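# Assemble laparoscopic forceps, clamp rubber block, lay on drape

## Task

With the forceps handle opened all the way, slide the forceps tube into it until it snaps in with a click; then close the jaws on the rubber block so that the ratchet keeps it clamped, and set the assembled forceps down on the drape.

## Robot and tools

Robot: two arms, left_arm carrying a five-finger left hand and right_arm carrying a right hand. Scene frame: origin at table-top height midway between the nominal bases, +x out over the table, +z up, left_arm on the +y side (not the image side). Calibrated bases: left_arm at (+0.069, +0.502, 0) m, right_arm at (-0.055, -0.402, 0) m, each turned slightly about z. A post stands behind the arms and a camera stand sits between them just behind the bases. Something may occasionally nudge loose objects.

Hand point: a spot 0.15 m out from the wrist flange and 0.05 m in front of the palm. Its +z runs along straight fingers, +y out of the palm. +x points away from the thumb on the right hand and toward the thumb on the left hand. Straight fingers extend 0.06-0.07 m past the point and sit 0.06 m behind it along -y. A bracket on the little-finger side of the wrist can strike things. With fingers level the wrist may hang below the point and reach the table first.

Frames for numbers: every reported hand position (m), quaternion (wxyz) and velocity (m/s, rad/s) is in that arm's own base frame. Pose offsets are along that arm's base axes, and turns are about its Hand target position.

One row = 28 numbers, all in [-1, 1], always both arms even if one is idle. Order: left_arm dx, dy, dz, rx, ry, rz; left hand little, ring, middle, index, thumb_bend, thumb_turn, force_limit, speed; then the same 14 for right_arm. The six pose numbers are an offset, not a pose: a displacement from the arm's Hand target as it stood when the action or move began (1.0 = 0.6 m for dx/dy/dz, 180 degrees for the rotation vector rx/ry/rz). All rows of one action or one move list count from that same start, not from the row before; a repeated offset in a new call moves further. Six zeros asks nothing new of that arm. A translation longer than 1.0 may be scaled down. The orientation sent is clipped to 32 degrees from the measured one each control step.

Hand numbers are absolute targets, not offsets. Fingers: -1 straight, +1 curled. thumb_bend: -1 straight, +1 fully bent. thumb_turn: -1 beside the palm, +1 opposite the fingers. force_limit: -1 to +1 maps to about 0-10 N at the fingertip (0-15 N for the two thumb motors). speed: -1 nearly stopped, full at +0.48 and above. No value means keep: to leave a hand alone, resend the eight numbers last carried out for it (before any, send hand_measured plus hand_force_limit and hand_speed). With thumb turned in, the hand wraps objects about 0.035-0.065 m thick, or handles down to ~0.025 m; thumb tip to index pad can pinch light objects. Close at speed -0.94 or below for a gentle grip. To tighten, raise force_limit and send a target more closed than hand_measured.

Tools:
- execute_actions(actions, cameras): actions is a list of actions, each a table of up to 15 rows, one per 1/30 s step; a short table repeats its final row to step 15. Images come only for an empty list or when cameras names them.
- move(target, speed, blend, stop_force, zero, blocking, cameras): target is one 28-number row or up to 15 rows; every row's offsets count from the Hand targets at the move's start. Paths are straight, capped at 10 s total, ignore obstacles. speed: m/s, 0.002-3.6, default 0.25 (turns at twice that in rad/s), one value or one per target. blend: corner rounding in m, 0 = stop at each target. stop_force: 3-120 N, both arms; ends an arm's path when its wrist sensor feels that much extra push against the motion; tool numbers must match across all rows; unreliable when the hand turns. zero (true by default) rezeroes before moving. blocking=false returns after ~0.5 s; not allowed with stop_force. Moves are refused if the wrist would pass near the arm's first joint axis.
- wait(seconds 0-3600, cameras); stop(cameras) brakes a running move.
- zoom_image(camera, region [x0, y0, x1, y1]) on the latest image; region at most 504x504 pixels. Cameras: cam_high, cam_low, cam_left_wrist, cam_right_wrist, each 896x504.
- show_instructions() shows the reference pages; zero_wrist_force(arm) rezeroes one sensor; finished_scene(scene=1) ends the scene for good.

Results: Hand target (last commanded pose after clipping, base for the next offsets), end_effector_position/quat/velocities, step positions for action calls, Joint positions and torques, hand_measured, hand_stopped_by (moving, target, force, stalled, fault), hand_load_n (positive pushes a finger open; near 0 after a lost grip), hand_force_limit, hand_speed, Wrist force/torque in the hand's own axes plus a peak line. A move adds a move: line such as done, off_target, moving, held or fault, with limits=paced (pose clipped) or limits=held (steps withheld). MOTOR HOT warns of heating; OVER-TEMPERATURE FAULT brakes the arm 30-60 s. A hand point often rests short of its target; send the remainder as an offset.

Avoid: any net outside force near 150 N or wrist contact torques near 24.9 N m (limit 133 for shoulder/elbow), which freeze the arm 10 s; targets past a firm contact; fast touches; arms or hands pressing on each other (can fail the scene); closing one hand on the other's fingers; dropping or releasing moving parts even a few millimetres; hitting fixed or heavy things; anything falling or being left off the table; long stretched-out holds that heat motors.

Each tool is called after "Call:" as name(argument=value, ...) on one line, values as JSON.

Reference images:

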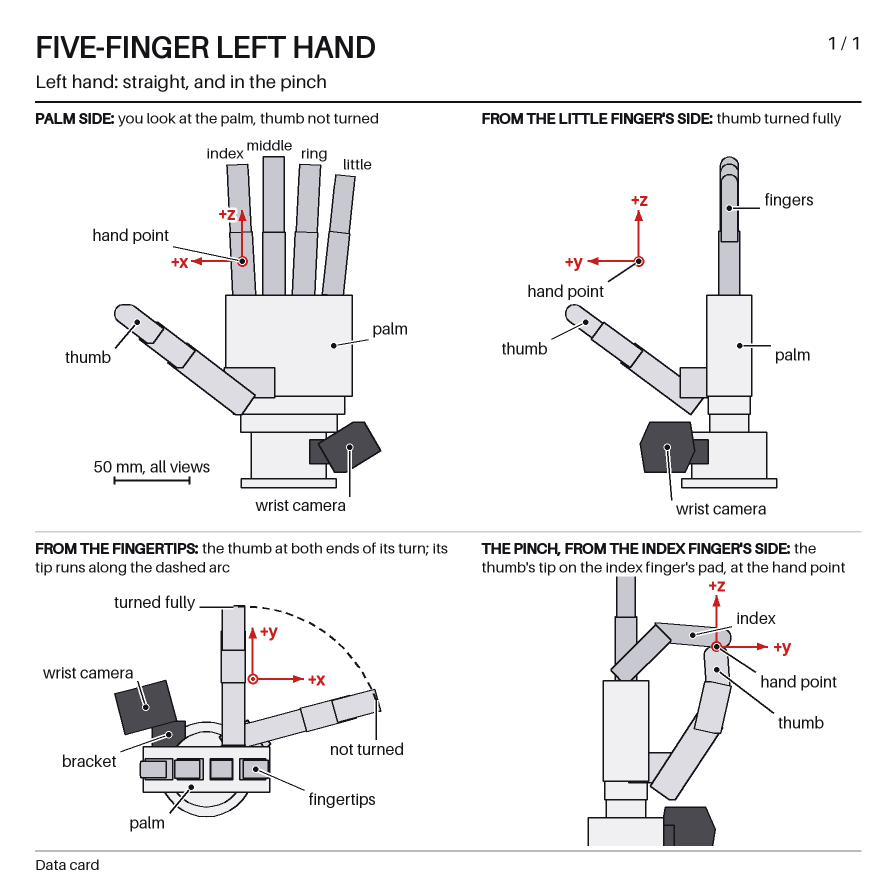

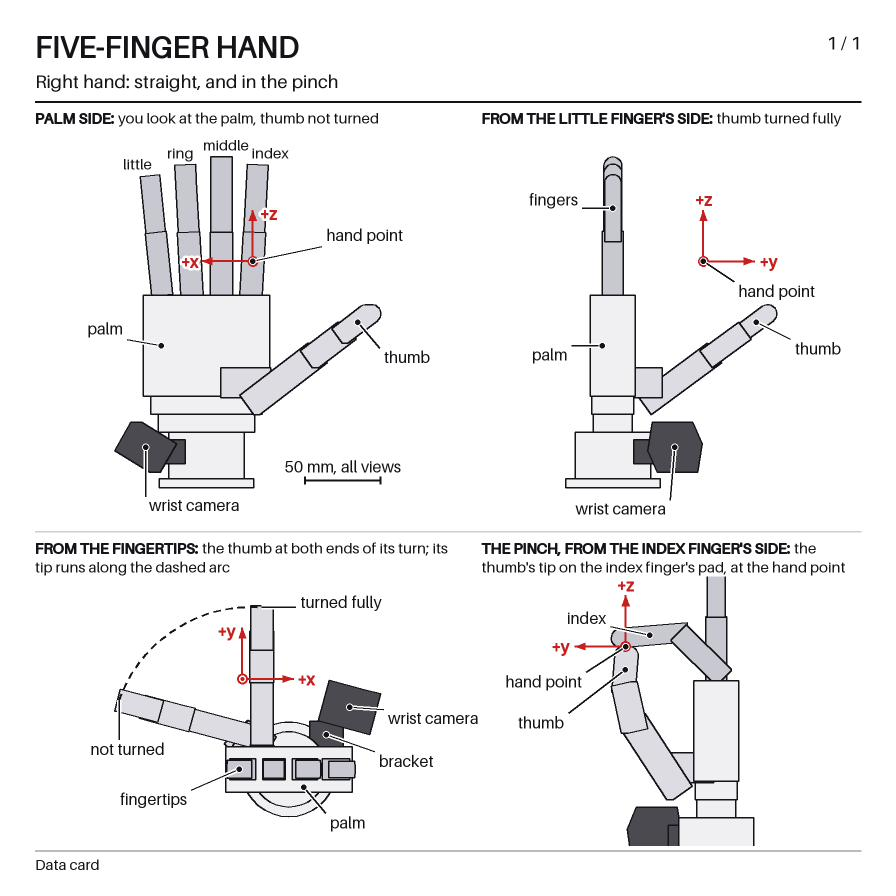

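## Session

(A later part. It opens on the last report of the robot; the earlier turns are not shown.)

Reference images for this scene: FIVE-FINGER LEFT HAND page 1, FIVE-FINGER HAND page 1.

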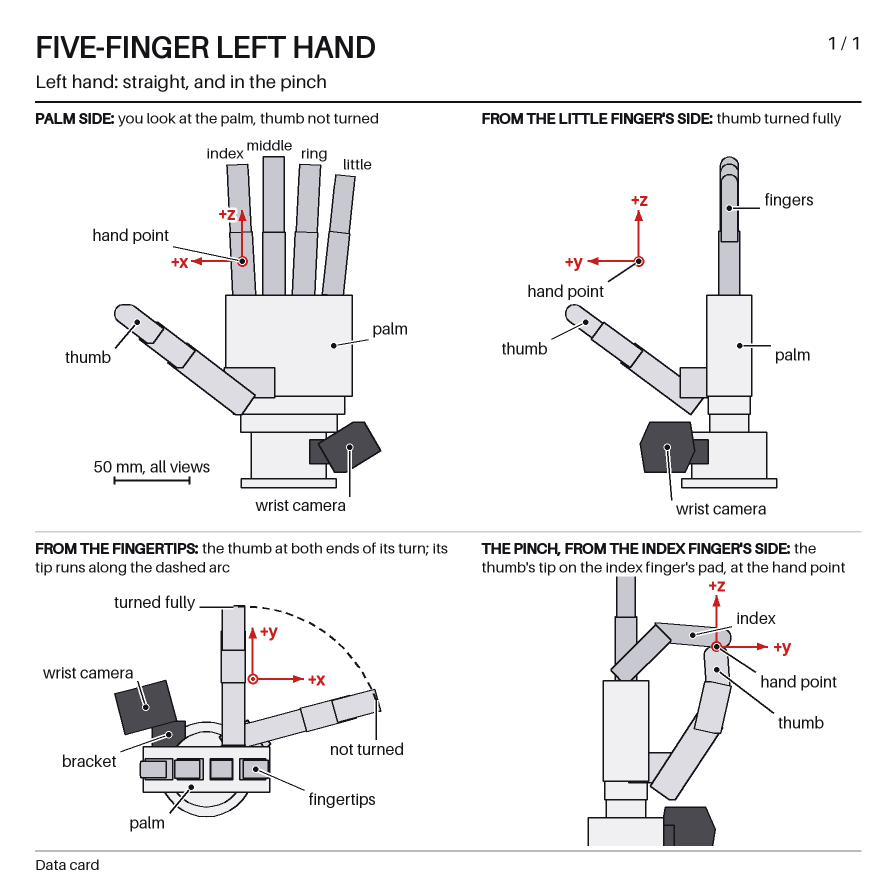

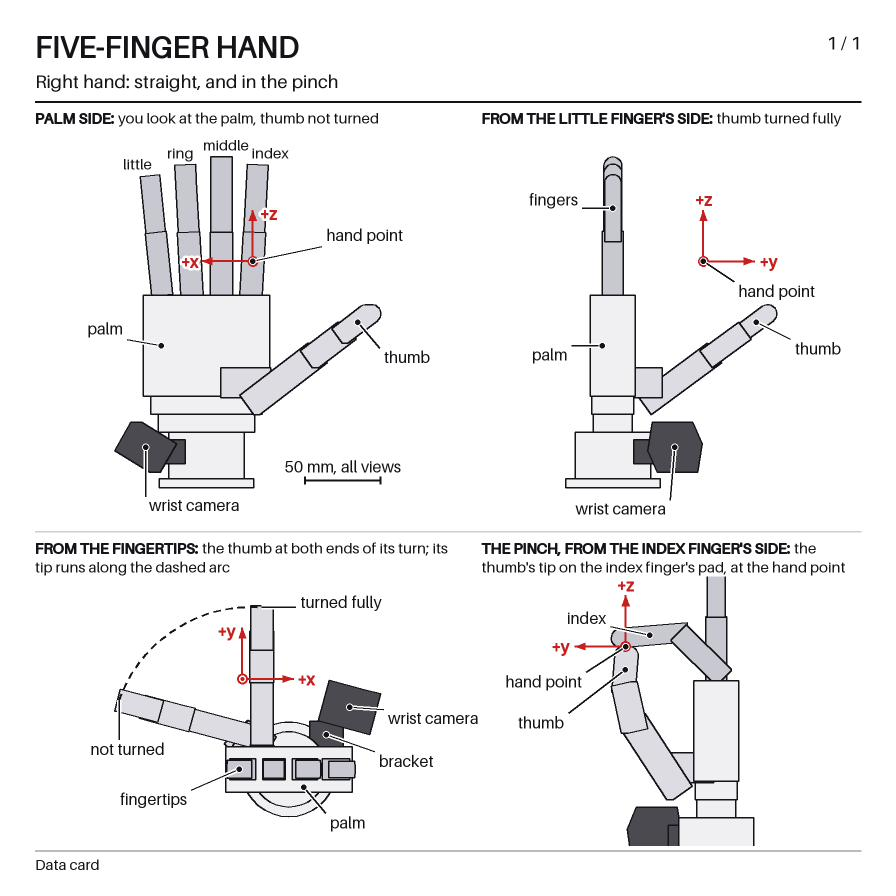

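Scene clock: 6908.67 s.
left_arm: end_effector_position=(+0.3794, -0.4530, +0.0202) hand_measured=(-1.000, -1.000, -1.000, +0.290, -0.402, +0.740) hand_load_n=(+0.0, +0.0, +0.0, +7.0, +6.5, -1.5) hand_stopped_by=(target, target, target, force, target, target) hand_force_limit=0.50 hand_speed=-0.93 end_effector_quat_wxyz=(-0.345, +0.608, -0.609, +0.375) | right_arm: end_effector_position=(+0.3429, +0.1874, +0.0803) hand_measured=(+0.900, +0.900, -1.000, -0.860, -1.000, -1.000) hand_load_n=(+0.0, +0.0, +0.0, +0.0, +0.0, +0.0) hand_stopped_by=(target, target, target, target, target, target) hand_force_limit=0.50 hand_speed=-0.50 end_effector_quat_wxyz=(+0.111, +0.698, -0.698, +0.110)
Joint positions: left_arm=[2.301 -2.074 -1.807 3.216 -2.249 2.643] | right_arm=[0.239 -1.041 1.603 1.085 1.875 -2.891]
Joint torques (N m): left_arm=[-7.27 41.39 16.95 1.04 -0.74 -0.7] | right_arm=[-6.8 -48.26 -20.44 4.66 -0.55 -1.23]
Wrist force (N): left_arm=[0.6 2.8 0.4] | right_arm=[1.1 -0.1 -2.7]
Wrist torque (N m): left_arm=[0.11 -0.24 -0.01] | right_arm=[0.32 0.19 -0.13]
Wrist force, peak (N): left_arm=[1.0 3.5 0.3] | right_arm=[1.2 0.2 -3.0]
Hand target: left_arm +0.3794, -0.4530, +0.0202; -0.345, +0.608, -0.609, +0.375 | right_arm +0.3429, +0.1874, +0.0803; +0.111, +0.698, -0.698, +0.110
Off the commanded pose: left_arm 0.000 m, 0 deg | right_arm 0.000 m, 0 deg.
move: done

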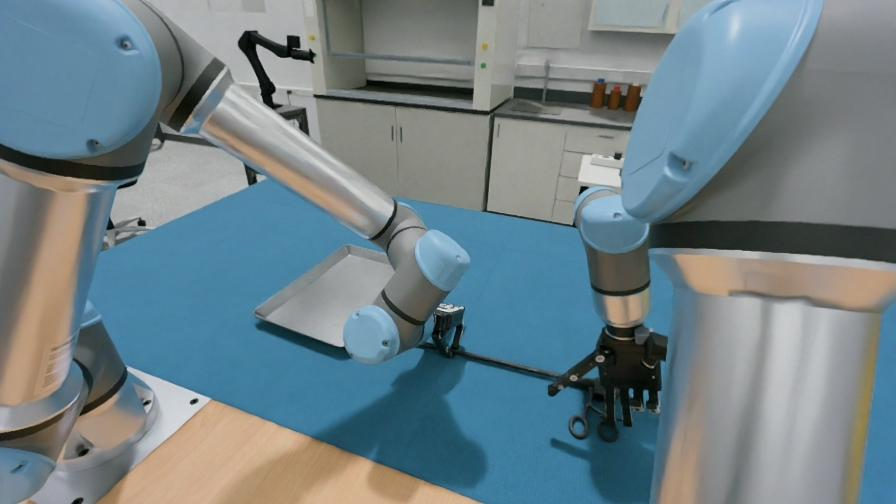

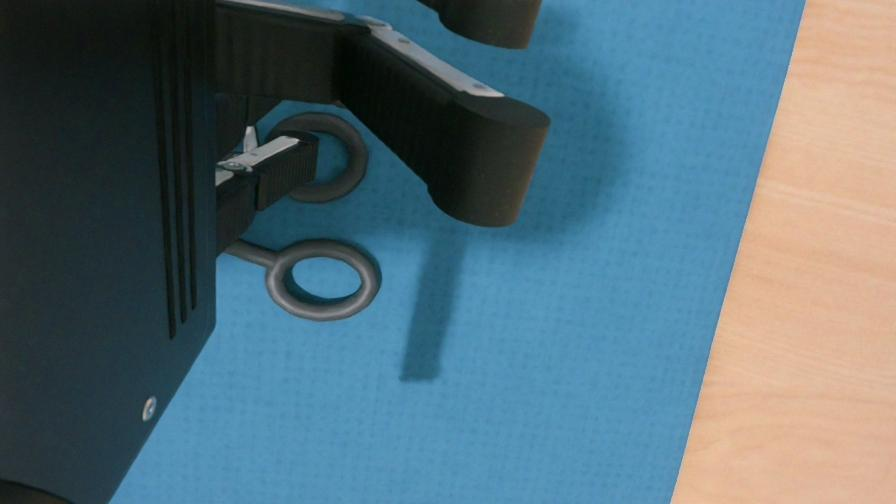

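Call:
move(target=[0,0,0,0,0,0,-1,-1,-1,0.9,-0.4,0.74,0.5,-0.93,-0.0075,0.0067,-0.0183,0,0,0,0.9,0.9,-1,-0.86,-1,-1,0.5,-0.5], speed=0.01, stop_force=4, cameras=["cam_low","cam_right_wrist"])

Call:
zoom_image(camera="cam_low", region=[560, 380, 660, 460])

Call:
zoom_image(camera="cam_right_wrist", region=[210, 60, 410, 330])

Scene clock: 6924.07 s.
left_arm: end_effector_position=(+0.3794, -0.4530, +0.0202) hand_measured=(-1.000, -1.000, -1.000, +0.290, -0.402, +0.740) hand_load_n=(+0.0, +0.0, +0.0, +7.0, +6.5, -1.5) hand_stopped_by=(target, target, target, force, target, target) hand_force_limit=0.50 hand_speed=-0.93 end_effector_quat_wxyz=(-0.345, +0.608, -0.609, +0.375) | right_arm: end_effector_position=(+0.3384, +0.1914, +0.0693) hand_measured=(+0.900, +0.900, -1.000, -0.860, -1.000, -1.000) hand_load_n=(+0.0, +0.0, +0.0, +0.5, +0.0, +0.0) hand_stopped_by=(target, target, target, target, target, target) hand_force_limit=0.50 hand_speed=-0.50 end_effector_quat_wxyz=(+0.111, +0.698, -0.698, +0.110)
Joint positions: left_arm=[2.301 -2.074 -1.807 3.216 -2.249 2.643] | right_arm=[0.25 -1.03 1.619 1.062 1.875 -2.879]
Joint torques (N m): left_arm=[-5.93 40.66 16.57 1.26 -0.96 -0.72] | right_arm=[7.39 -25.38 -7.62 0.12 -1.09 2.18]
Wrist force (N): left_arm=[0.4 2.9 0.4] | right_arm=[2.1 -0.2 -3.2]
Wrist torque (N m): left_arm=[0.13 -0.23 -0.01] | right_arm=[0.38 0.16 -0.08]
Wrist force, peak (N): left_arm=[1.2 3.3 0.1] | right_arm=[2.2 0.0 -3.2]
Hand target: left_arm +0.3794, -0.4530, +0.0202; -0.345, +0.608, -0.609, +0.375 | right_arm +0.3384, +0.1914, +0.0693; +0.111, +0.698, -0.698, +0.110
Off the commanded pose: left_arm 0.000 m, 0 deg | right_arm 0.000 m, 0 deg.
move: done

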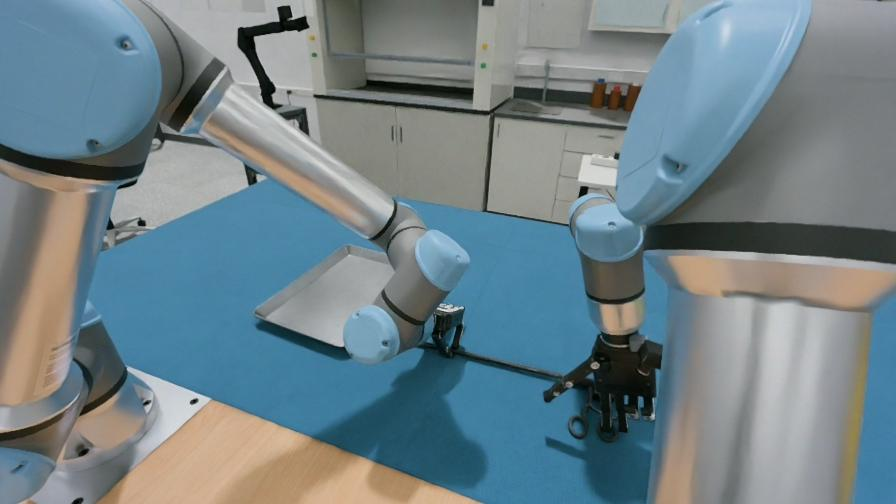

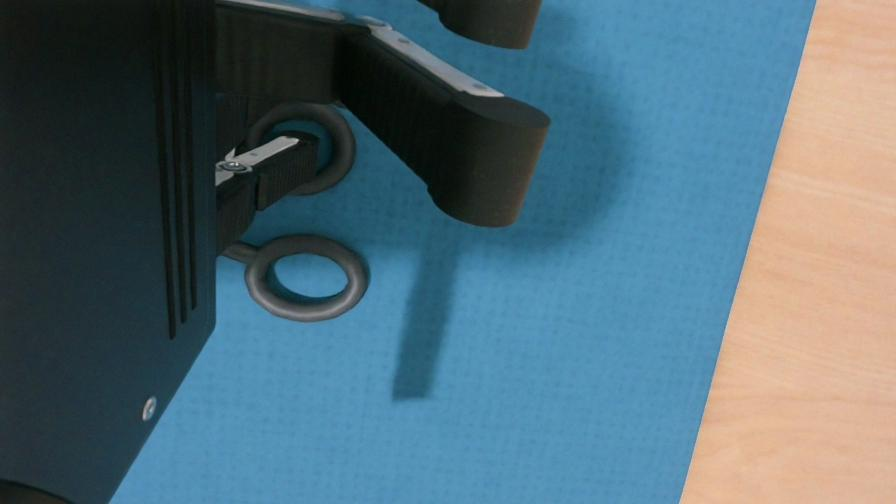

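Scaled by 5.040 from the camera's image (finer frame: 1280x720).

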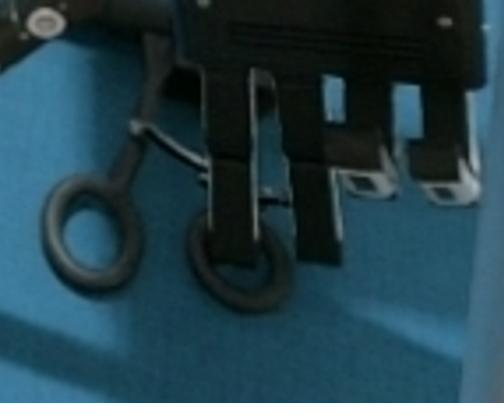

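Scaled by 1.867 from the camera's image (finer frame: 1280x720).

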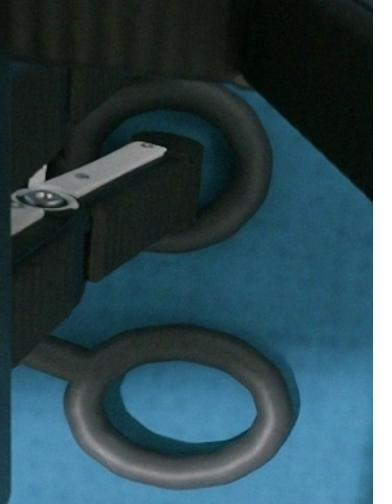

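Call:
move(target=[0,0,0,0,0,0,-1,-1,-1,0.9,-0.4,0.74,0.5,-0.93,0,0,-0.0077,0,0,0,0.9,0.9,-1,-0.86,-1,-1,0.4,-0.3], speed=0.005, stop_force=3)

Call:
execute_actions(actions=[[[0,0,0,0,0,0,-1,-1,-1,0.9,-0.4,0.74,0.5,-0.93,0,0,0,0,0,0,0.9,0.9,-1,-0.64,-1,-1,0,-0.9]]])

Call:
wait(seconds=3, cameras=["cam_low","cam_right_wrist"])

Call:
zoom_image(camera="cam_low", region=[580, 390, 640, 440])

Call:
zoom_image(camera="cam_right_wrist", region=[210, 60, 410, 330])

Scene clock: 6931.27 s.
left_arm: end_effector_position=(+0.3794, -0.4530, +0.0202) hand_measured=(-1.000, -1.000, -1.000, +0.290, -0.402, +0.740) hand_load_n=(+0.0, +0.0, -0.5, +6.5, +6.5, -2.0) hand_stopped_by=(target, target, target, force, target, target) hand_force_limit=0.50 hand_speed=-0.93 end_effector_quat_wxyz=(-0.345, +0.608, -0.609, +0.375) | right_arm: end_effector_position=(+0.3384, +0.1914, +0.0647) hand_measured=(+0.900, +0.900, -1.000, -0.860, -1.000, -1.000) hand_load_n=(+0.0, +0.0, +0.0, +0.0, +0.0, +0.0) hand_stopped_by=(target, target, target, target, target, target) hand_force_limit=0.40 hand_speed=-0.30 end_effector_quat_wxyz=(+0.111, +0.698, -0.698, +0.110)
Joint positions: left_arm=[2.301 -2.074 -1.807 3.216 -2.249 2.643] | right_arm=[0.25 -1.024 1.623 1.051 1.875 -2.879]
Joint torques (N m): left_arm=[-6.66 38.37 17.45 1.13 -1.05 -0.32] | right_arm=[7.13 -24.3 -7.44 -0.26 -0.69 2.12]
Wrist force (N): left_arm=[-0.7 2.5 0.6] | right_arm=[4.0 -0.1 -5.1]
Wrist torque (N m): left_arm=[0.09 -0.16 -0.01] | right_arm=[0.52 0.13 0.02]
Wrist force, peak (N): left_arm=[0.0 3.2 0.9] | right_arm=[4.1 -0.2 -5.1]
Hand target: left_arm +0.3794, -0.4530, +0.0202; -0.345, +0.608, -0.609, +0.375 | right_arm +0.3384, +0.1914, +0.0647; +0.111, +0.698, -0.698, +0.110
Off the commanded pose: left_arm 0.000 m, 0 deg | right_arm 0.000 m, 0 deg.
move: done

Scene clock: 6932.27 s.
left_arm: end_effector_position=(+0.3794, -0.4530, +0.0202) hand_measured=(-1.000, -1.000, -1.000, +0.290, -0.402, +0.740) hand_load_n=(+0.0, +0.0, +0.0, +6.5, +5.5, -3.0) hand_stopped_by=(target, target, target, force, target, target) hand_force_limit=0.50 hand_speed=-0.93 end_effector_quat_wxyz=(-0.345, +0.608, -0.609, +0.375) | right_arm: end_effector_position=(+0.3384, +0.1914, +0.0646) hand_measured=(+0.900, +0.900, -1.000, -0.658, -1.000, -1.000) hand_load_n=(+0.0, +0.0, -4.5, +5.0, +0.0, +0.0) hand_stopped_by=(target, target, target, force, target, target) hand_force_limit=0.00 hand_speed=-0.90 end_effector_quat_wxyz=(+0.111, +0.698, -0.698, +0.110)
Joint positions: left_arm=[2.301 -2.074 -1.807 3.216 -2.249 2.643] | right_arm=[0.25 -1.024 1.623 1.051 1.875 -2.879]
Joint torques (N m): left_arm=[-5.95 39.63 15.22 1.08 -0.82 -0.21] | right_arm=[6.56 -28.5 -9.34 3.48 -0.51 2.04]
Wrist force (N): left_arm=[-2.3 2.5 0.3] | right_arm=[5.5 -0.5 -6.4]
Wrist torque (N m): left_arm=[0.13 -0.04 -0.02] | right_arm=[0.58 0.18 0.17]
Wrist force, peak (N): left_arm=[-2.3 2.5 0.3] | right_arm=[5.7 -0.6 -6.7]
Hand target: left_arm +0.3794, -0.4530, +0.0202; -0.345, +0.608, -0.609, +0.375 | right_arm +0.3384, +0.1914, +0.0647; +0.111, +0.698, -0.698, +0.110
Off the commanded pose: left_arm 0.000 m, 0 deg | right_arm 0.000 m, 0 deg.
Step readings (end_effector_position of left_arm | right_arm):
0: (+0.3794, -0.4530, +0.0202) | (+0.3384, +0.1914, +0.0647)
1: (+0.3794, -0.4530, +0.0202) | (+0.3384, +0.1914, +0.0647)
2: (+0.3794, -0.4530, +0.0202) | (+0.3384, +0.1914, +0.0647)
4: (+0.3794, -0.4530, +0.0202) | (+0.3384, +0.1914, +0.0646)
8: (+0.3794, -0.4530, +0.0202) | (+0.3384, +0.1914, +0.0646)
15: (+0.3794, -0.4530, +0.0202) | (+0.3384, +0.1914, +0.0646)

Scene clock: 6935.27 s.
left_arm: end_effector_position=(+0.3794, -0.4530, +0.0202) hand_measured=(-1.000, -1.000, -1.000, +0.290, -0.402, +0.740) hand_load_n=(+0.0, +0.0, +0.0, +6.5, +5.5, -3.0) hand_stopped_by=(target, target, target, force, target, target) hand_force_limit=0.50 hand_speed=-0.93 end_effector_quat_wxyz=(-0.345, +0.608, -0.609, +0.375) | right_arm: end_effector_position=(+0.3384, +0.1914, +0.0646) hand_measured=(+0.900, +0.900, -1.000, -0.658, -1.000, -1.000) hand_load_n=(+0.0, +0.0, -4.5, +5.0, +0.0, +0.0) hand_stopped_by=(target, target, target, force, target, target) hand_force_limit=0.00 hand_speed=-0.90 end_effector_quat_wxyz=(+0.111, +0.698, -0.698, +0.110)
Joint positions: left_arm=[2.301 -2.074 -1.807 3.216 -2.249 2.643] | right_arm=[0.25 -1.024 1.623 1.051 1.875 -2.879]
Joint torques (N m): left_arm=[-6.07 38.22 16.79 0.69 -0.9 -0.56] | right_arm=[6.15 -40.56 -16.37 4.3 0.15 1.58]
Wrist force (N): left_arm=[-2.3 1.7 0.4] | right_arm=[5.4 -0.7 -6.5]
Wrist torque (N m): left_arm=[0.01 -0.04 0.00] | right_arm=[0.55 0.19 0.15]
Wrist force, peak (N): left_arm=[-2.4 2.3 0.4] | right_arm=[6.0 -0.2 -6.7]
Hand target: left_arm +0.3794, -0.4530, +0.0202; -0.345, +0.608, -0.609, +0.375 | right_arm +0.3384, +0.1914, +0.0647; +0.111, +0.698, -0.698, +0.110
Off the commanded pose: left_arm 0.000 m, 0 deg | right_arm 0.000 m, 0 deg.
wait: 3.00 s; at rest by 0.17 s

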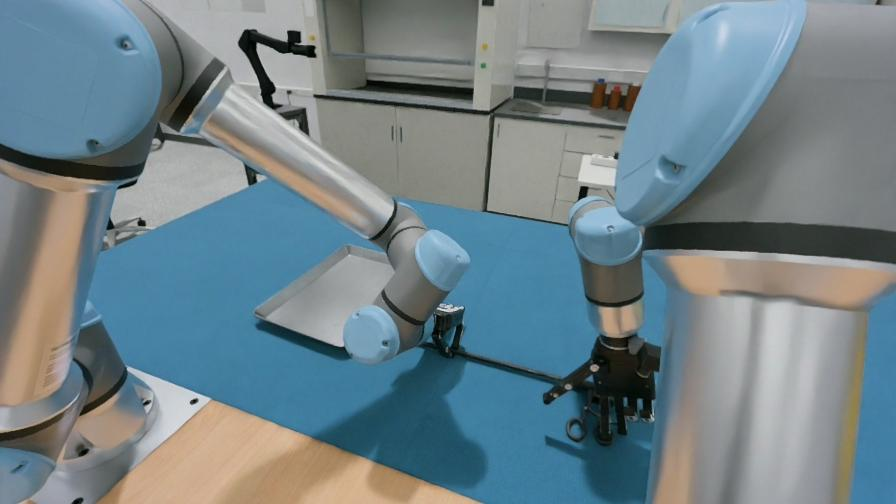

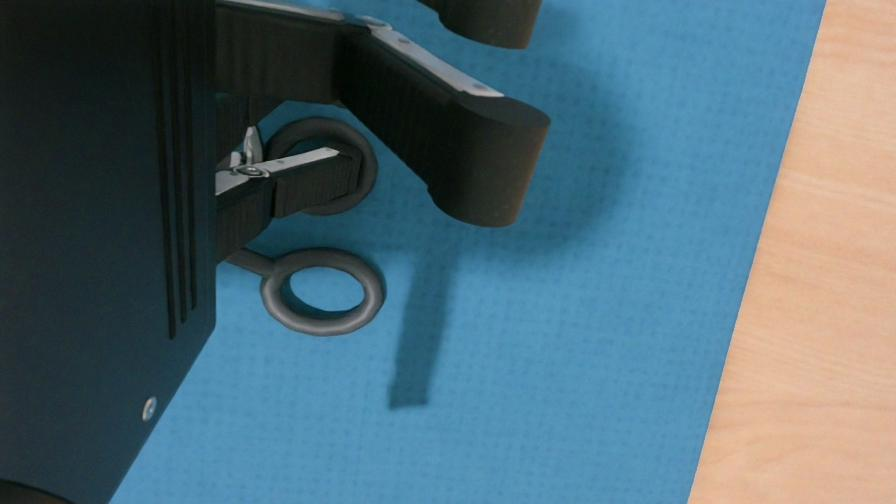

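Scaled by 8.400 from the camera's image (finer frame: 1280x720).

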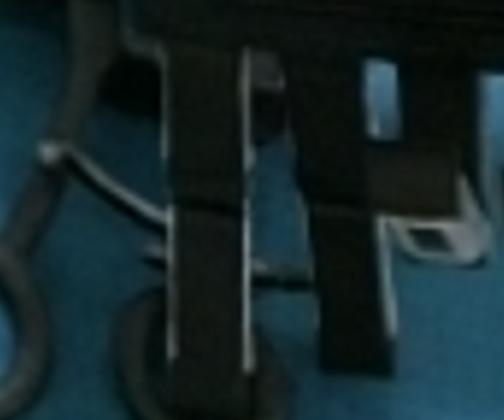

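Scaled by 1.867 from the camera's image (finer frame: 1280x720).

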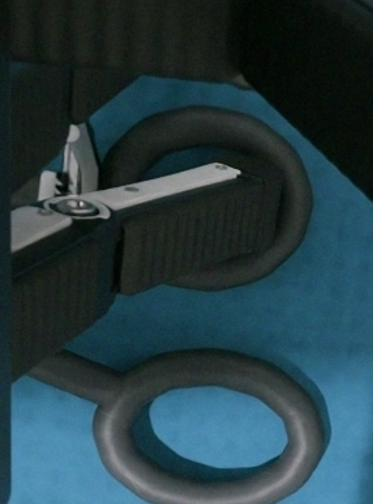

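Call:
move(target=[0,0,0,0,0,0,-1,-1,-1,0.9,-0.4,0.74,0.5,-0.93,0.0133,0,0.0005,0,0,0,0.9,0.9,-1,-0.64,-1,-1,0,-0.9], speed=0.02, stop_force=8)

Call:
move(target=[0,0,0,0,0,0,-1,-1,-1,0.9,-0.4,0.74,0.5,-0.93,0,-0.01,0,0,0,0,0.9,0.9,-1,-0.64,-1,-1,0,-0.9], speed=0.02, stop_force=8, cameras=["cam_low","cam_right_wrist"])

Call:
zoom_image(camera="cam_low", region=[560, 380, 660, 460])

Call:
zoom_image(camera="cam_right_wrist", region=[210, 60, 410, 330])

Scene clock: 6944.93 s.
left_arm: end_effector_position=(+0.3794, -0.4530, +0.0202) hand_measured=(-1.000, -1.000, -1.000, +0.290, -0.402, +0.740) hand_load_n=(+0.0, +0.0, +0.0, +6.5, +6.0, -2.0) hand_stopped_by=(target, target, target, force, target, target) hand_force_limit=0.50 hand_speed=-0.93 end_effector_quat_wxyz=(-0.345, +0.608, -0.609, +0.375) | right_arm: end_effector_position=(+0.3464, +0.1914, +0.0650) hand_measured=(+0.900, +0.900, -1.000, -0.658, -1.000, -1.000) hand_load_n=(+0.0, +0.0, -5.5, +3.5, +0.0, +0.0) hand_stopped_by=(target, target, target, force, target, target) hand_force_limit=0.00 hand_speed=-0.90 end_effector_quat_wxyz=(+0.111, +0.698, -0.698, +0.110)
Joint positions: left_arm=[2.301 -2.074 -1.807 3.216 -2.249 2.643] | right_arm=[0.246 -1.01 1.599 1.061 1.875 -2.884]
Joint torques (N m): left_arm=[-5.24 36.59 15.98 1.07 -1.2 -0.41] | right_arm=[-7.8 -25.48 -20.76 3.66 1.09 -2.28]
Wrist force (N): left_arm=[-3.6 2.2 0.4] | right_arm=[6.0 2.9 -4.4]
Wrist torque (N m): left_arm=[0.08 -0.04 -0.01] | right_arm=[0.55 0.17 0.33]
Wrist force, peak (N): left_arm=[-3.9 2.3 0.2] | right_arm=[5.8 -0.5 -6.8]
Hand target: left_arm +0.3794, -0.4530, +0.0202; -0.345, +0.608, -0.609, +0.375 | right_arm +0.3464, +0.1914, +0.0650; +0.111, +0.698, -0.698, +0.110
Off the commanded pose: left_arm 0.000 m, 0 deg | right_arm 0.000 m, 0 deg.
move: done

Scene clock: 6946.20 s.
left_arm: end_effector_position=(+0.3794, -0.4530, +0.0202) hand_measured=(-1.000, -1.000, -1.000, +0.290, -0.402, +0.740) hand_load_n=(+0.0, +0.0, +0.0, +7.5, +6.0, -1.5) hand_stopped_by=(target, target, target, force, target, target) hand_force_limit=0.50 hand_speed=-0.93 end_effector_quat_wxyz=(-0.345, +0.608, -0.609, +0.375) | right_arm: end_effector_position=(+0.3464, +0.1854, +0.0650) hand_measured=(+0.900, +0.900, -1.000, -0.658, -1.000, -1.000) hand_load_n=(+0.0, +0.0, -1.0, +1.5, +0.0, +0.0) hand_stopped_by=(target, target, target, force, target, target) hand_force_limit=0.00 hand_speed=-0.90 end_effector_quat_wxyz=(+0.111, +0.698, -0.698, +0.110)
Joint positions: left_arm=[2.301 -2.074 -1.807 3.216 -2.249 2.643] | right_arm=[0.233 -1.017 1.609 1.053 1.876 -2.898]
Joint torques (N m): left_arm=[-5.71 37.26 14.9 1.02 -1.25 -0.46] | right_arm=[-7.83 -47.5 -7.29 0.01 1.79 -2.37]
Wrist force (N): left_arm=[0.3 2.8 0.2] | right_arm=[2.0 -0.5 -5.2]
Wrist torque (N m): left_arm=[0.15 -0.28 0.00] | right_arm=[0.52 0.23 0.06]
Wrist force, peak (N): left_arm=[-3.6 2.4 0.4] | right_arm=[5.5 3.4 -4.7]
Hand target: left_arm +0.3794, -0.4530, +0.0202; -0.345, +0.608, -0.609, +0.375 | right_arm +0.3464, +0.1854, +0.0650; +0.111, +0.698, -0.698, +0.110
Off the commanded pose: left_arm 0.000 m, 0 deg | right_arm 0.000 m, 0 deg.
move: done

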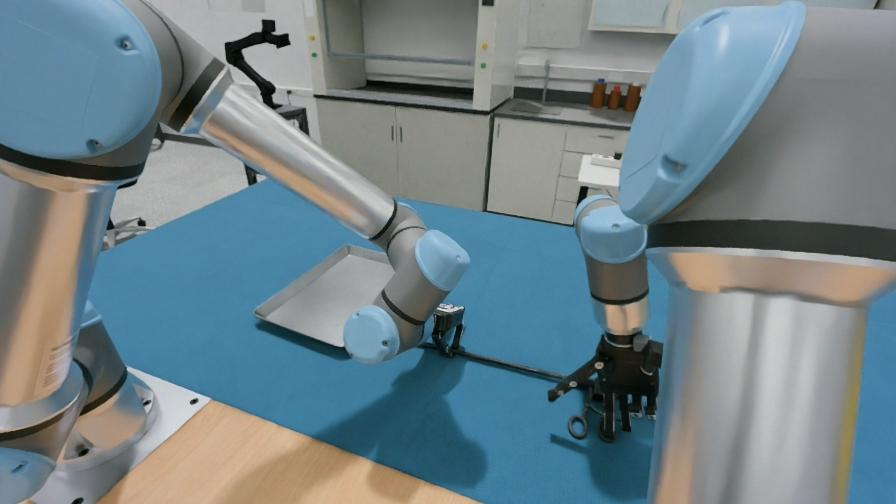

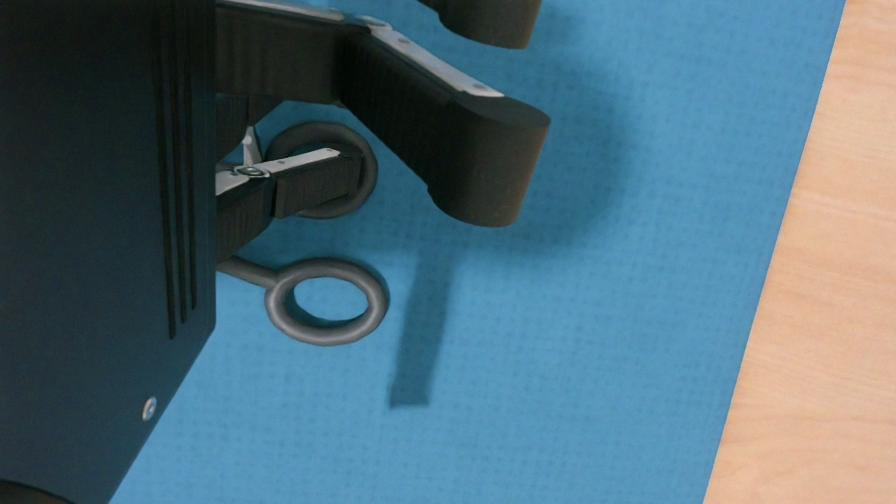

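Scaled by 5.040 from the camera's image (finer frame: 1280x720).

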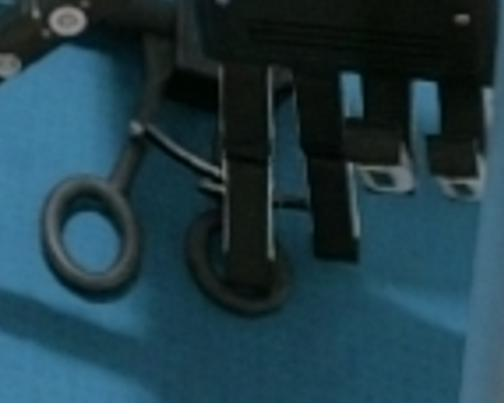

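Scaled by 1.867 from the camera's image (finer frame: 1280x720).

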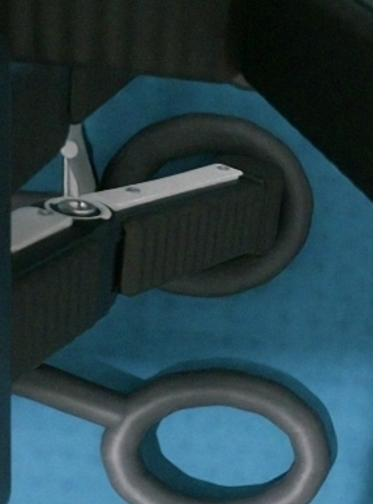

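Call:
move(target=[0,0,0,0,0,0,-1,-1,-1,0.9,-0.4,0.74,0.5,-0.93,0,-0.0067,0,0,0,0,0.9,0.9,-1,-0.64,-1,-1,0,-0.9], speed=0.01, stop_force=8, cameras=["cam_low","cam_right_wrist"])

Call:
zoom_image(camera="cam_low", region=[560, 380, 660, 460])

Call:
zoom_image(camera="cam_right_wrist", region=[210, 60, 410, 330])

Scene clock: 6954.10 s.
left_arm: end_effector_position=(+0.3794, -0.4530, +0.0202) hand_measured=(-1.000, -1.000, -1.000, +0.290, -0.402, +0.740) hand_load_n=(+0.0, +0.0, +0.0, +7.0, +6.0, -1.5) hand_stopped_by=(target, target, target, force, target, target) hand_force_limit=0.50 hand_speed=-0.93 end_effector_quat_wxyz=(-0.345, +0.608, -0.609, +0.375) | right_arm: end_effector_position=(+0.3464, +0.1814, +0.0650) hand_measured=(+0.900, +0.900, -1.000, -0.656, -1.000, -1.000) hand_load_n=(+0.0, +0.0, -1.0, +1.0, +0.0, +0.0) hand_stopped_by=(target, target, target, force, target, target) hand_force_limit=0.00 hand_speed=-0.90 end_effector_quat_wxyz=(+0.111, +0.698, -0.698, +0.110)
Joint positions: left_arm=[2.301 -2.074 -1.807 3.216 -2.249 2.643] | right_arm=[0.224 -1.021 1.616 1.048 1.877 -2.907]
Joint torques (N m): left_arm=[-5.72 36.48 13.88 1.07 -1.42 -0.41] | right_arm=[-8.23 -47.29 -7.14 0.05 2.08 -2.38]
Wrist force (N): left_arm=[1.2 2.6 0.2] | right_arm=[0.9 -0.9 -5.9]
Wrist torque (N m): left_arm=[0.12 -0.34 0.02] | right_arm=[0.50 0.27 -0.01]
Wrist force, peak (N): left_arm=[0.7 2.9 0.4] | right_arm=[0.8 -0.9 -6.1]
Hand target: left_arm +0.3794, -0.4530, +0.0202; -0.345, +0.608, -0.609, +0.375 | right_arm +0.3464, +0.1814, +0.0650; +0.111, +0.698, -0.698, +0.110
Off the commanded pose: left_arm 0.000 m, 0 deg | right_arm 0.000 m, 0 deg.
move: done

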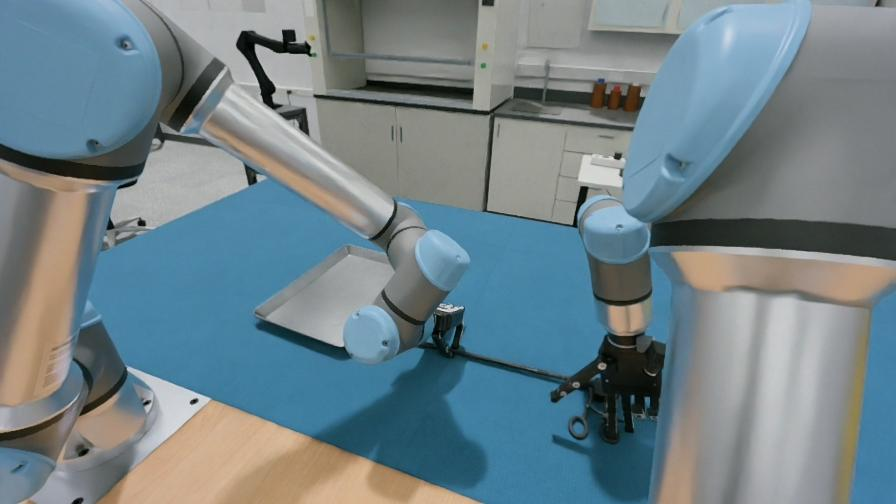

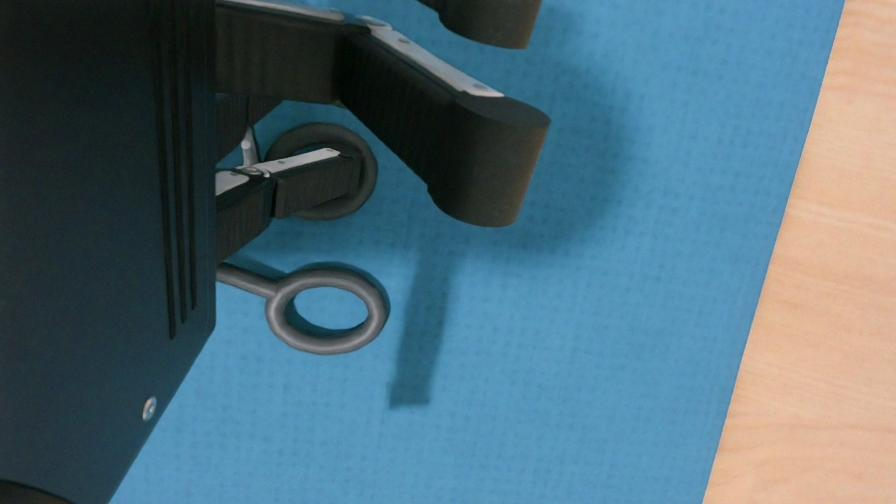

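Scaled by 5.040 from the camera's image (finer frame: 1280x720).

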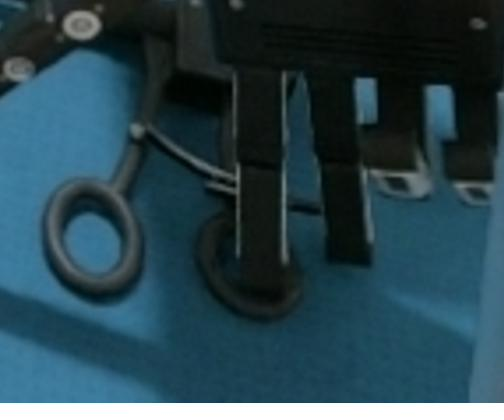

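Scaled by 1.867 from the camera's image (finer frame: 1280x720).

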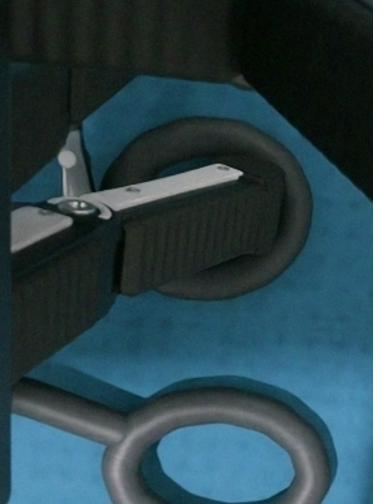

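Call:
move(target=[0,0,0,0,0,0,-1,-1,-1,0.9,-0.4,0.74,0.5,-0.93,0.002,-0.01,0,0,0,0,0.9,0.9,-1,-0.64,-1,-1,0,-0.9], speed=0.01, stop_force=8)

Call:
move(target=[0,0,0,0,0,0,-1,-1,-1,0.9,-0.4,0.74,0.5,-0.93,0.003,-0.01,0,0,0,0,0.9,0.9,-1,-0.64,-1,-1,0,-0.9], speed=0.01, stop_force=8, cameras=["cam_low","cam_right_wrist"])

Call:
zoom_image(camera="cam_low", region=[560, 380, 660, 460])

Call:
zoom_image(camera="cam_right_wrist", region=[210, 60, 410, 330])

Scene clock: 6964.37 s.
left_arm: end_effector_position=(+0.3794, -0.4530, +0.0202) hand_measured=(-1.000, -1.000, -1.000, +0.290, -0.402, +0.740) hand_load_n=(+0.0, +0.0, +0.0, +5.5, +6.0, +0.0) hand_stopped_by=(target, target, target, force, target, target) hand_force_limit=0.50 hand_speed=-0.93 end_effector_quat_wxyz=(-0.345, +0.608, -0.609, +0.375) | right_arm: end_effector_position=(+0.3476, +0.1754, +0.0650) hand_measured=(+0.900, +0.900, -1.000, -0.656, -1.000, -1.000) hand_load_n=(+0.0, +0.5, +0.0, -4.5, +0.0, +0.0) hand_stopped_by=(target, target, target, force, target, target) hand_force_limit=0.00 hand_speed=-0.90 end_effector_quat_wxyz=(+0.111, +0.698, -0.698, +0.110)
Joint positions: left_arm=[2.301 -2.074 -1.807 3.216 -2.249 2.643] | right_arm=[0.21 -1.026 1.622 1.042 1.877 -2.921]
Joint torques (N m): left_arm=[-6.7 36.53 13.74 1.16 -1.23 -0.24] | right_arm=[-10.37 -44.85 -5.64 -0.73 2.65 -2.28]
Wrist force (N): left_arm=[3.3 2.1 -1.1] | right_arm=[-2.3 0.9 -12.3]
Wrist torque (N m): left_arm=[0.11 -0.40 0.00] | right_arm=[0.87 0.26 -0.13]
Wrist force, peak (N): left_arm=[3.6 2.2 -0.9] | right_arm=[-2.3 0.9 -12.6]
Hand target: left_arm +0.3794, -0.4530, +0.0202; -0.345, +0.608, -0.609, +0.375 | right_arm +0.3476, +0.1754, +0.0650; +0.111, +0.698, -0.698, +0.110
Off the commanded pose: left_arm 0.000 m, 0 deg | right_arm 0.000 m, 0 deg.
move: done

Scene clock: 6966.10 s.
left_arm: end_effector_position=(+0.3794, -0.4530, +0.0202) hand_measured=(-1.000, -1.000, -1.000, +0.290, -0.402, +0.740) hand_load_n=(+0.0, +0.0, +0.0, +4.5, +7.0, +2.0) hand_stopped_by=(target, target, target, force, target, target) hand_force_limit=0.50 hand_speed=-0.93 end_effector_quat_wxyz=(-0.345, +0.608, -0.609, +0.375) | right_arm: end_effector_position=(+0.3492, +0.1703, +0.0650) hand_measured=(+0.900, +0.900, -1.000, -0.656, -1.000, -1.000) hand_load_n=(+0.0, +0.0, +0.0, -11.5, +0.0, +0.0) hand_stopped_by=(target, target, target, force, target, target) hand_force_limit=0.00 hand_speed=-0.90 end_effector_quat_wxyz=(+0.111, +0.698, -0.698, +0.110)
Joint positions: left_arm=[2.301 -2.074 -1.807 3.216 -2.249 2.643] | right_arm=[0.198 -1.028 1.625 1.038 1.878 -2.934]
Joint torques (N m): left_arm=[-6.5 34.96 11.88 -0.77 -1.4 -0.13] | right_arm=[4.15 -16.79 -15.18 2.23 0.7 2.26]
Wrist force (N): left_arm=[6.0 1.1 -2.3] | right_arm=[0.3 1.6 -25.9]
Wrist torque (N m): left_arm=[0.06 -0.49 0.00] | right_arm=[1.42 0.17 -0.07]
Wrist force, peak (N): left_arm=[6.0 1.1 -2.3] | right_arm=[-4.8 1.6 -27.9]
Hand target: left_arm +0.3794, -0.4530, +0.0202; -0.345, +0.608, -0.609, +0.375 | right_arm +0.3491, +0.1703, +0.0650; +0.111, +0.698, -0.698, +0.110 (not the last commanded pose)
Off the commanded pose: left_arm 0.000 m, 0 deg | right_arm 0.001 m, 0 deg.
move: contact (right_arm)

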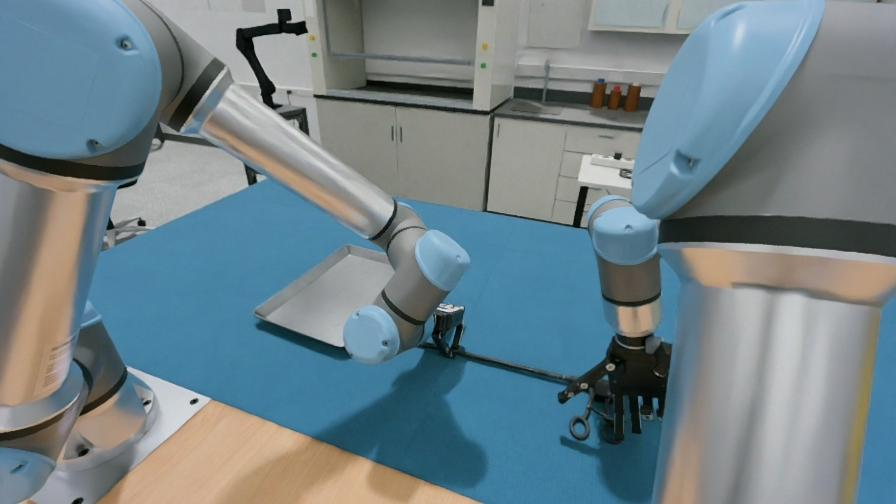

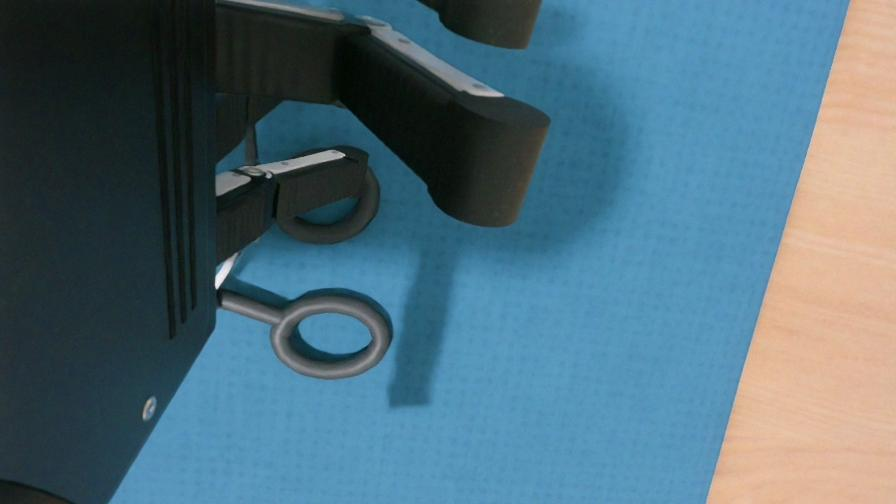

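Scaled by 5.040 from the camera's image (finer frame: 1280x720).

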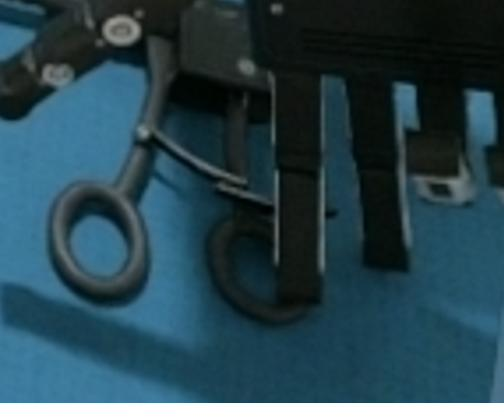

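Scaled by 1.867 from the camera's image (finer frame: 1280x720).

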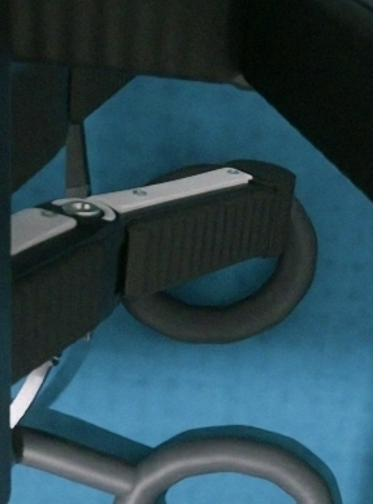

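Call:
move(target=[[0,0,0,0,0,0,-1,-1,-1,0.9,-0.4,0.74,0.5,-0.93,0,0.01,0,0,0,0,0.9,0.9,-1,-0.64,-1,-1,0,-0.9],[0,0,0,0,0,0,-1,-1,-1,0.9,-0.4,0.74,0.5,-0.93,0,0.01,0.0,0,0,0,0.9,0.9,-1,-0.86,-1,-1,0.5,-0.5],[0,0,0,0,0,0,-1,-1,-1,0.9,-0.4,0.74,0.5,-0.93,0,0.01,0.025,0,0,0,0.9,0.9,-1,-0.86,-1,-1,0.5,-0.5]], speed=0.03, cameras=["cam_low","cam_right_wrist"])

Call:
zoom_image(camera="cam_low", region=[560, 380, 660, 460])

Call:
zoom_image(camera="cam_right_wrist", region=[210, 60, 410, 330])

Scene clock: 6987.17 s.
left_arm: end_effector_position=(+0.3794, -0.4530, +0.0202) hand_measured=(-1.000, -1.000, -1.000, +0.290, -0.402, +0.740) hand_load_n=(+0.0, +0.0, +0.0, +5.5, +6.5, +1.0) hand_stopped_by=(target, target, target, force, target, target) hand_force_limit=0.50 hand_speed=-0.93 end_effector_quat_wxyz=(-0.345, +0.608, -0.609, +0.375) | right_arm: end_effector_position=(+0.3491, +0.1763, +0.0799) hand_measured=(+0.900, +0.900, -1.000, -0.710, -1.000, -1.000) hand_load_n=(+0.0, +0.0, +0.0, +0.0, +0.0, +0.0) hand_stopped_by=(target, target, target, stalled, target, target) hand_force_limit=0.50 hand_speed=-0.50 end_effector_quat_wxyz=(+0.111, +0.698, -0.698, +0.110)
Joint positions: left_arm=[2.301 -2.074 -1.807 3.216 -2.249 2.643] | right_arm=[0.211 -1.041 1.602 1.078 1.877 -2.92]
Joint torques (N m): left_arm=[-6.26 35.1 12.92 -2.15 -1.6 -0.31] | right_arm=[-5 -48.21 -20.02 4.95 2 1.49]
Wrist force (N): left_arm=[-0.1 2.9 0.7] | right_arm=[1.6 0.1 -3.1]
Wrist torque (N m): left_arm=[0.11 -0.13 -0.05] | right_arm=[0.36 0.11 -0.10]
Wrist force, peak (N): left_arm=[6.1 1.0 -2.2] | right_arm=[0.5 1.9 -26.2]
Hand target: left_arm +0.3794, -0.4530, +0.0202; -0.345, +0.608, -0.609, +0.375 | right_arm +0.3491, +0.1763, +0.0800; +0.111, +0.698, -0.698, +0.110
Off the commanded pose: left_arm 0.000 m, 0 deg | right_arm 0.000 m, 0 deg.
move: done

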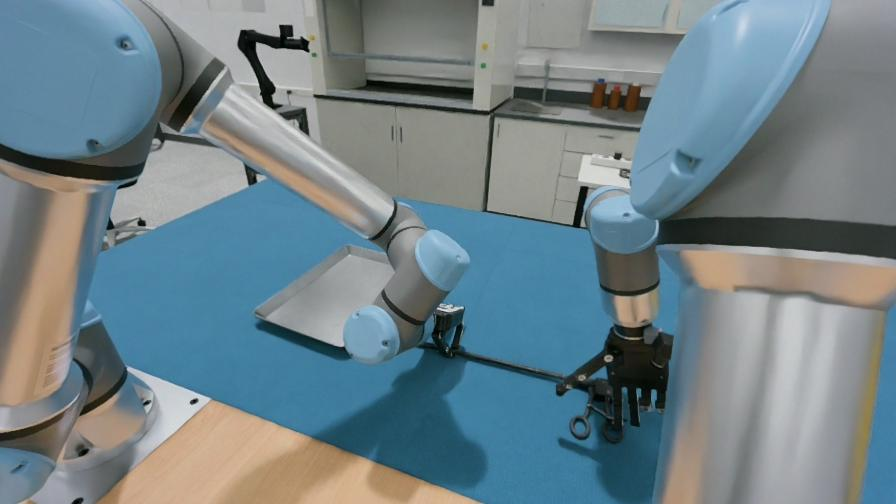

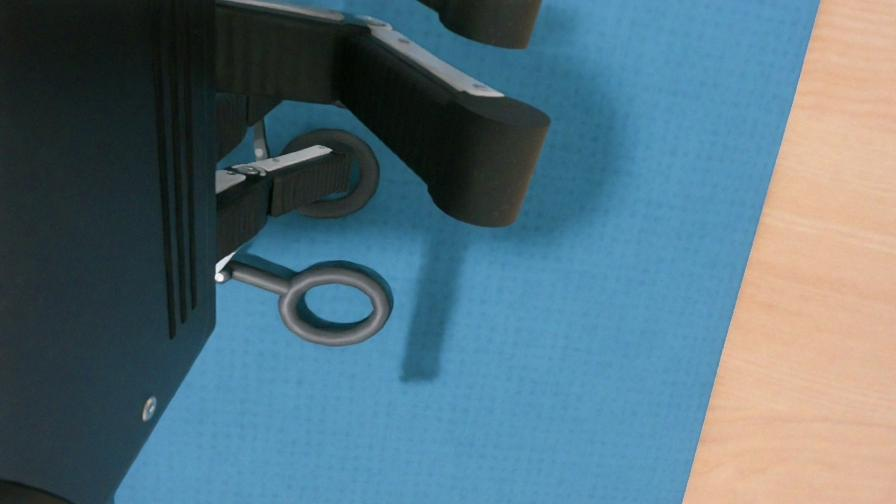

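Scaled by 5.040 from the camera's image (finer frame: 1280x720).

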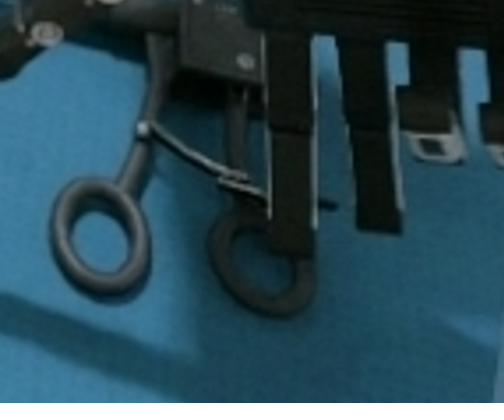

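Scaled by 1.867 from the camera's image (finer frame: 1280x720).

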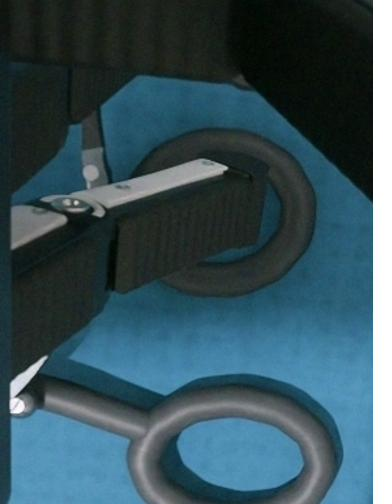

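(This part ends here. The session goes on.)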